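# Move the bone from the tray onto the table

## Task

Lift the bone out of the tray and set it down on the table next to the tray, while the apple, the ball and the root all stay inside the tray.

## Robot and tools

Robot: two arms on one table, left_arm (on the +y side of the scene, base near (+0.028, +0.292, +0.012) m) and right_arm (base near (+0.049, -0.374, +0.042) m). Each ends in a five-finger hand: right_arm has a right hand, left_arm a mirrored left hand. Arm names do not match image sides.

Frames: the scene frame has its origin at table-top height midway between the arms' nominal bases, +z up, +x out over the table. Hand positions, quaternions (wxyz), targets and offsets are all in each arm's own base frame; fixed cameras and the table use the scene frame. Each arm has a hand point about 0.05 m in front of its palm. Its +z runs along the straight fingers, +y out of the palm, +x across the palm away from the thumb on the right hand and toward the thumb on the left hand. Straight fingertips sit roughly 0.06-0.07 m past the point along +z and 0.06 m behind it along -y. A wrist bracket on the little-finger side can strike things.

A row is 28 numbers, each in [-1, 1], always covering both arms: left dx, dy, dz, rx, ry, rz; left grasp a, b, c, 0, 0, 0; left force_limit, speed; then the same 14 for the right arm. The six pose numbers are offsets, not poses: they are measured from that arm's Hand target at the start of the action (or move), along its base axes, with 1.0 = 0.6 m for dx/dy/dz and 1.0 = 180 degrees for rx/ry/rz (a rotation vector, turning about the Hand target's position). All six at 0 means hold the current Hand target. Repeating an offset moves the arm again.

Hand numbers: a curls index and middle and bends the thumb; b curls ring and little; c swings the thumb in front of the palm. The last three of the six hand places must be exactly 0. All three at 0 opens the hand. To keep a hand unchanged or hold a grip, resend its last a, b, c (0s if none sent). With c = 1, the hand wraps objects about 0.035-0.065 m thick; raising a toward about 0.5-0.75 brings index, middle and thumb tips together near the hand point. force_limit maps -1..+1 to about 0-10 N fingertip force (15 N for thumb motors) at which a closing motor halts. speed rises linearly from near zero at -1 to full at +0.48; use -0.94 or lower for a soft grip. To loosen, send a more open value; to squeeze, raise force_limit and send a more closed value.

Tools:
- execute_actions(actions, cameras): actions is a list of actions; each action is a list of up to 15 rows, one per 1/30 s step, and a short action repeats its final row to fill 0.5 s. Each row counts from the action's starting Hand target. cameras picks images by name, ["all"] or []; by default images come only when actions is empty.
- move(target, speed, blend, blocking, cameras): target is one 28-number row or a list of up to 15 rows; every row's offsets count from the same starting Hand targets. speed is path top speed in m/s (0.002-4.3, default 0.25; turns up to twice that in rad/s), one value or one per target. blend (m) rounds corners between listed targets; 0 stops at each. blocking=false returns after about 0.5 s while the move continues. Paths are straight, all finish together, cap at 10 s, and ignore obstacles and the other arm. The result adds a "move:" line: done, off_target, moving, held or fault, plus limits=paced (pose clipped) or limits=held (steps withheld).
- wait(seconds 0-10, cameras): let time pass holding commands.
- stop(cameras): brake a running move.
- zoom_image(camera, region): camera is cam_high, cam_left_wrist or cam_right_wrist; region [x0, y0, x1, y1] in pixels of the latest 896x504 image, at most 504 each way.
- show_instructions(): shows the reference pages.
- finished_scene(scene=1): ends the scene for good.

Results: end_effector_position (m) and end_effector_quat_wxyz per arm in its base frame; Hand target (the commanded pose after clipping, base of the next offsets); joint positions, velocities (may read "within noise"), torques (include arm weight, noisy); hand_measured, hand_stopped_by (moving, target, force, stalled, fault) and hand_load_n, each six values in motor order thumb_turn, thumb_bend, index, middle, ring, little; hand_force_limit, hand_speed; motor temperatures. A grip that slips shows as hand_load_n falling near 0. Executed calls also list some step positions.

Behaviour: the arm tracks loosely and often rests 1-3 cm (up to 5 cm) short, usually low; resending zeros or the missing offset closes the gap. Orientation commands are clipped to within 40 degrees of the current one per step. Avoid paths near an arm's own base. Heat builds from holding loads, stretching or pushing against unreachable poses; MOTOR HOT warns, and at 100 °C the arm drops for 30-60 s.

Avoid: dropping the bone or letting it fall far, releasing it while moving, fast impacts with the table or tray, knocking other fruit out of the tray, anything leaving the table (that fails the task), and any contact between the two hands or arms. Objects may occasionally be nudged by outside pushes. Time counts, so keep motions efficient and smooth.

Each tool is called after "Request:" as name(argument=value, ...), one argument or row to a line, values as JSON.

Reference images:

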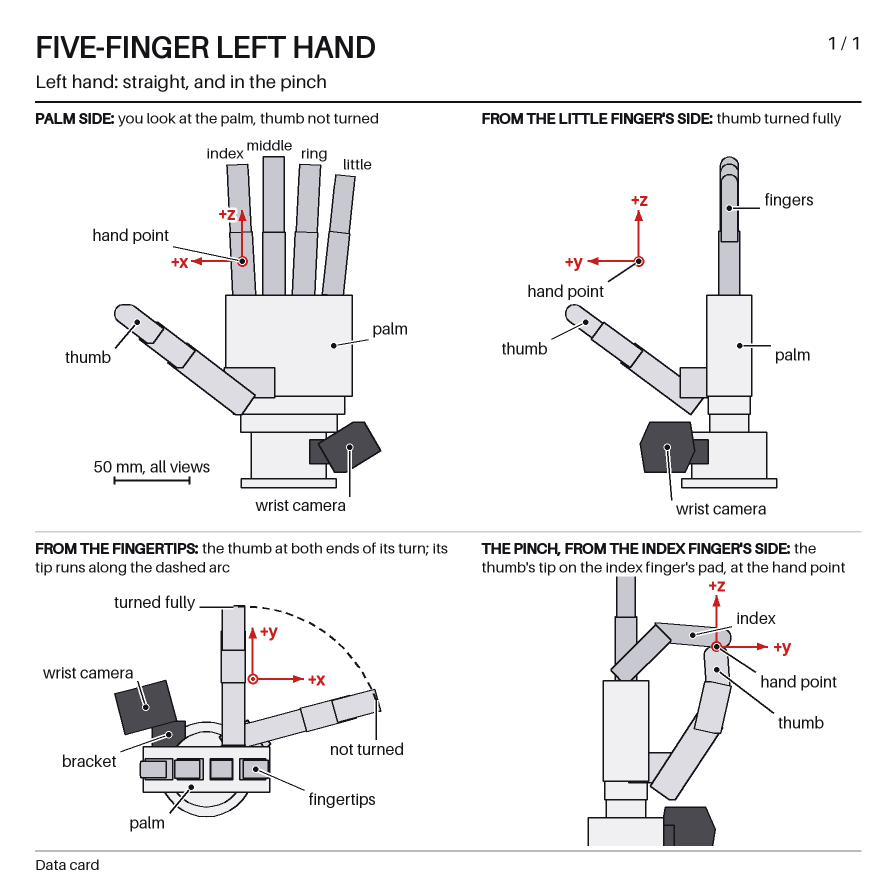

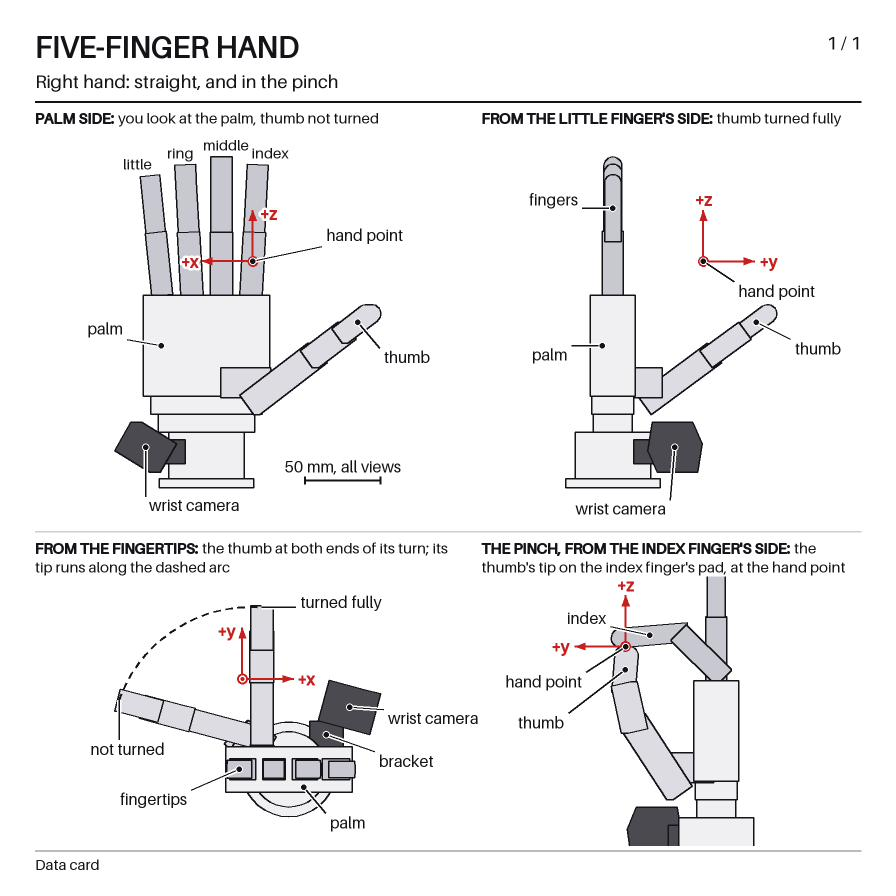

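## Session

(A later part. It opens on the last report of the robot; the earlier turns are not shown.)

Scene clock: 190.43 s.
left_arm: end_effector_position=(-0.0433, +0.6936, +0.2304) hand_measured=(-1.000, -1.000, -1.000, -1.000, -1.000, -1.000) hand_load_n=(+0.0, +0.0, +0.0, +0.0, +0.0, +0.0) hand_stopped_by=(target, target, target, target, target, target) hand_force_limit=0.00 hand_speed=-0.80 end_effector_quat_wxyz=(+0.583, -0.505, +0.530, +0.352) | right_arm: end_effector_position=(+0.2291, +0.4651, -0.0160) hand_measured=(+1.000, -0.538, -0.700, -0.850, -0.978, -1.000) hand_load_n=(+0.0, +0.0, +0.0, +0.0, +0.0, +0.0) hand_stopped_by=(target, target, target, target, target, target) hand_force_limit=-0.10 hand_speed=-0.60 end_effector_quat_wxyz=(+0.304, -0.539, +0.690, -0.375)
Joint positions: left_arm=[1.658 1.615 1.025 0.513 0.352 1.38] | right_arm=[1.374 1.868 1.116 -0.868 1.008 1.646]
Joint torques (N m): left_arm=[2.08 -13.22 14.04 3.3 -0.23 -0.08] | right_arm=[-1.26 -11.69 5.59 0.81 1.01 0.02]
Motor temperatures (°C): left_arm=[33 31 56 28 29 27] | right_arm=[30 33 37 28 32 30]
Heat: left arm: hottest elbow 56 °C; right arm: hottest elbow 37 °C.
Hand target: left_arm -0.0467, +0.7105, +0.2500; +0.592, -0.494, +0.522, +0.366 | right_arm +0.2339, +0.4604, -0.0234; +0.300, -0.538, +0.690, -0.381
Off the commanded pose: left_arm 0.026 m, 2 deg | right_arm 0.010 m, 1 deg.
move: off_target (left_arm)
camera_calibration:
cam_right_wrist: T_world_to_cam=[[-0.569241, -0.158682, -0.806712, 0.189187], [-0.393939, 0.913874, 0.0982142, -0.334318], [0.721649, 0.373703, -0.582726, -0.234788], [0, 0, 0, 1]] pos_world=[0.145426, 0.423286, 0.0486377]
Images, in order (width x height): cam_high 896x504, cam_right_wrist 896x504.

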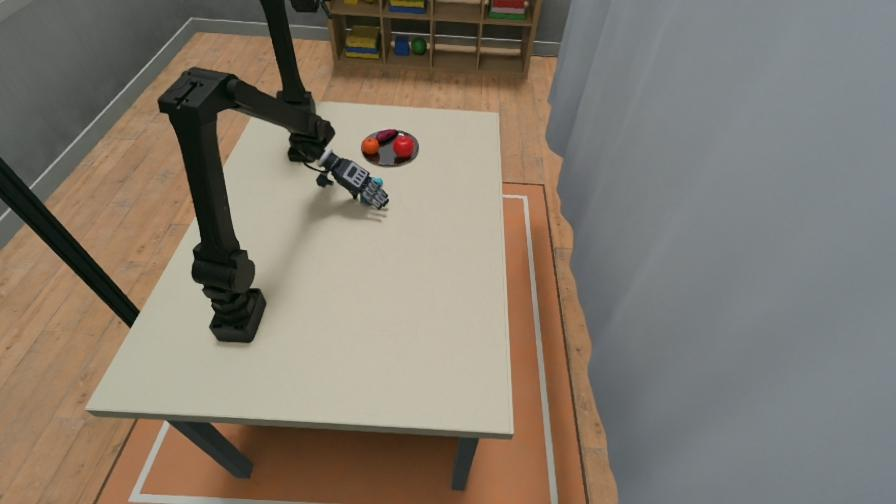

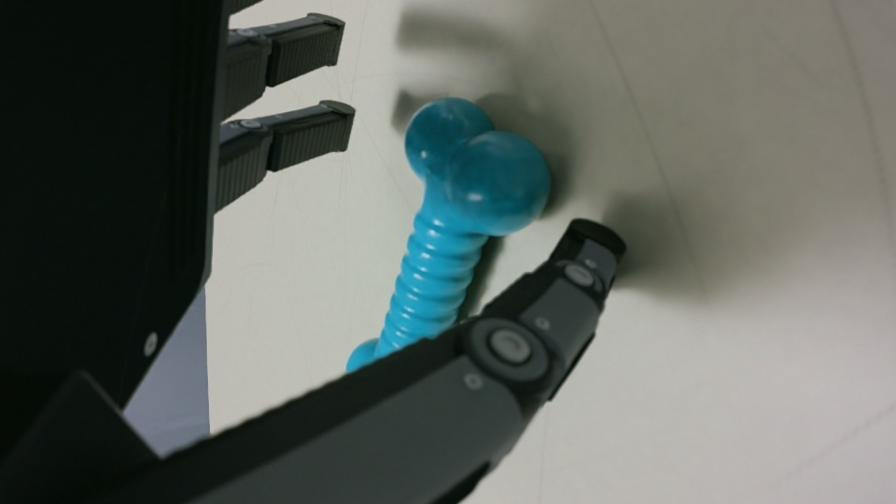

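Request:
move(
  target=[0,0,0,0,0,0, 0,0,0,0,0,0, 0, -0.8, 0.0, 0.008, 0.22, 0, 0, 0, 0.15,0,1,0,0,0, -0.1, -0.6],
  speed=0.12,
  cameras=["cam_right_wrist", "cam_high"],
)

Request:
zoom_image(
  camera="cam_high",
  region=[320, 100, 440, 220],
)

Scene clock: 193.30 s.
left_arm: end_effector_position=(-0.0433, +0.6936, +0.2304) hand_measured=(-1.000, -1.000, -1.000, -1.000, -1.000, -1.000) hand_load_n=(+0.0, +0.5, +0.0, +0.0, +0.0, +0.0) hand_stopped_by=(target, target, target, target, target, target) hand_force_limit=0.00 hand_speed=-0.80 end_effector_quat_wxyz=(+0.583, -0.505, +0.530, +0.352) | right_arm: end_effector_position=(+0.2259, +0.4484, +0.0851) hand_measured=(+1.000, -0.538, -0.700, -0.850, -0.978, -1.000) hand_load_n=(+0.0, +0.0, +0.0, +0.0, +0.0, +0.0) hand_stopped_by=(target, target, target, target, target, target) hand_force_limit=-0.10 hand_speed=-0.60 end_effector_quat_wxyz=(+0.285, -0.550, +0.680, -0.393)
Joint positions: left_arm=[1.658 1.615 1.025 0.513 0.352 1.38] | right_arm=[1.374 1.701 1.2 -1.178 1.009 1.646]
Joint torques (N m): left_arm=[2.08 -13.1 14.04 3.32 -0.23 -0.08] | right_arm=[-1.14 -12.63 11.56 -0.23 0.98 0.04]
Motor temperatures (°C): left_arm=[33 31 56 28 29 27] | right_arm=[30 33 37 28 32 30]
Heat: left arm: hottest elbow 56 °C; right arm: hottest elbow 37 °C.
Hand target: left_arm -0.0467, +0.7105, +0.2500; +0.592, -0.494, +0.522, +0.366 | right_arm +0.2339, +0.4651, +0.1086; +0.300, -0.538, +0.690, -0.381
Off the commanded pose: left_arm 0.026 m, 2 deg | right_arm 0.030 m, 3 deg.
move: off_target (left_arm, right_arm)
camera_calibration:
cam_right_wrist: T_world_to_cam=[[-0.577526, -0.205274, -0.790143, 0.287806], [-0.39326, 0.918125, 0.0489155, -0.328154], [0.715409, 0.338981, -0.610967, -0.147955], [0, 0, 0, 1]] pos_world=[0.143014, 0.41052, 0.153064]
Images, in order (width x height): cam_high 896x504, cam_right_wrist 896x504.

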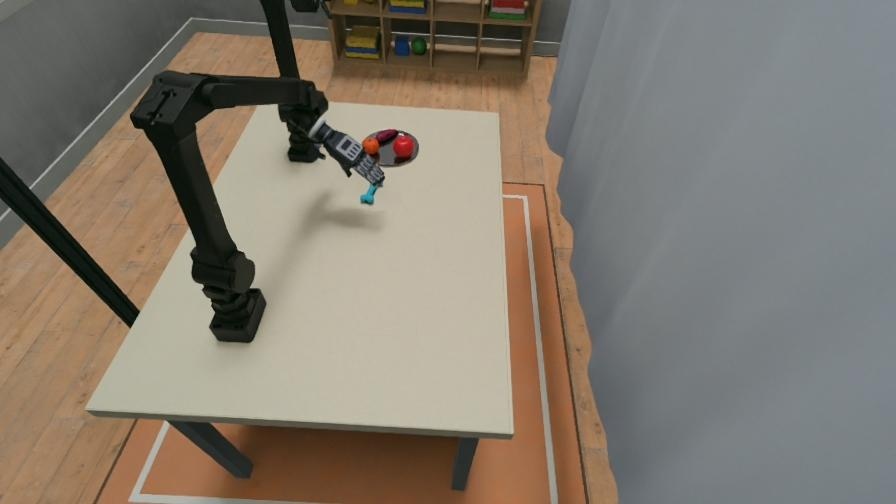

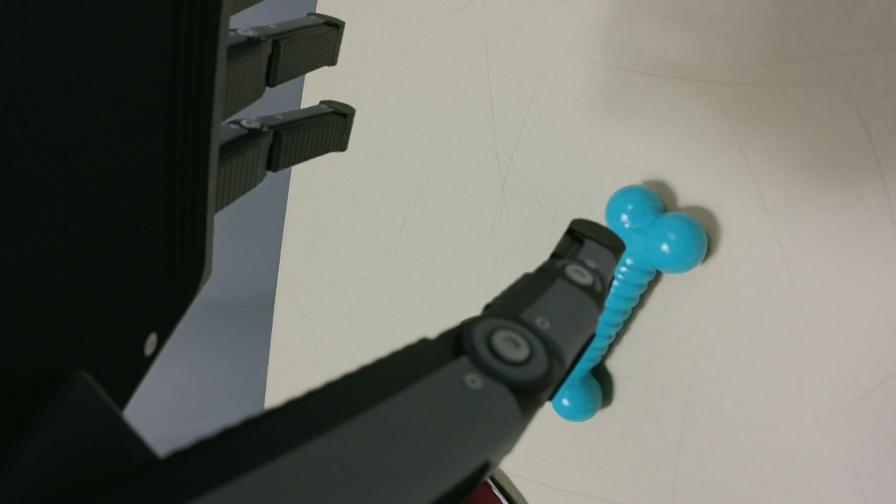

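Scaled by 4.200 from the camera's 896x504 image, which has a finer 1280x720 frame.

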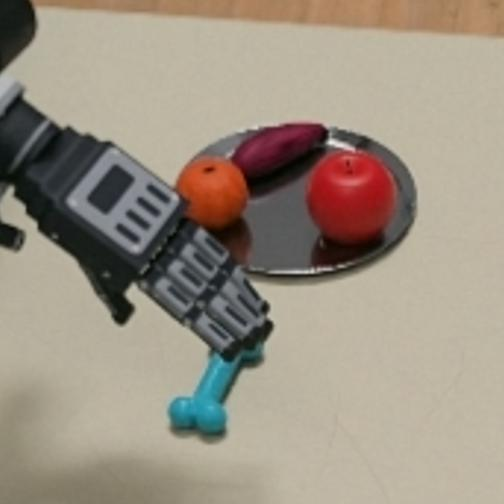

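Request:
finished_scene(
)

The scene is finished: the task was done.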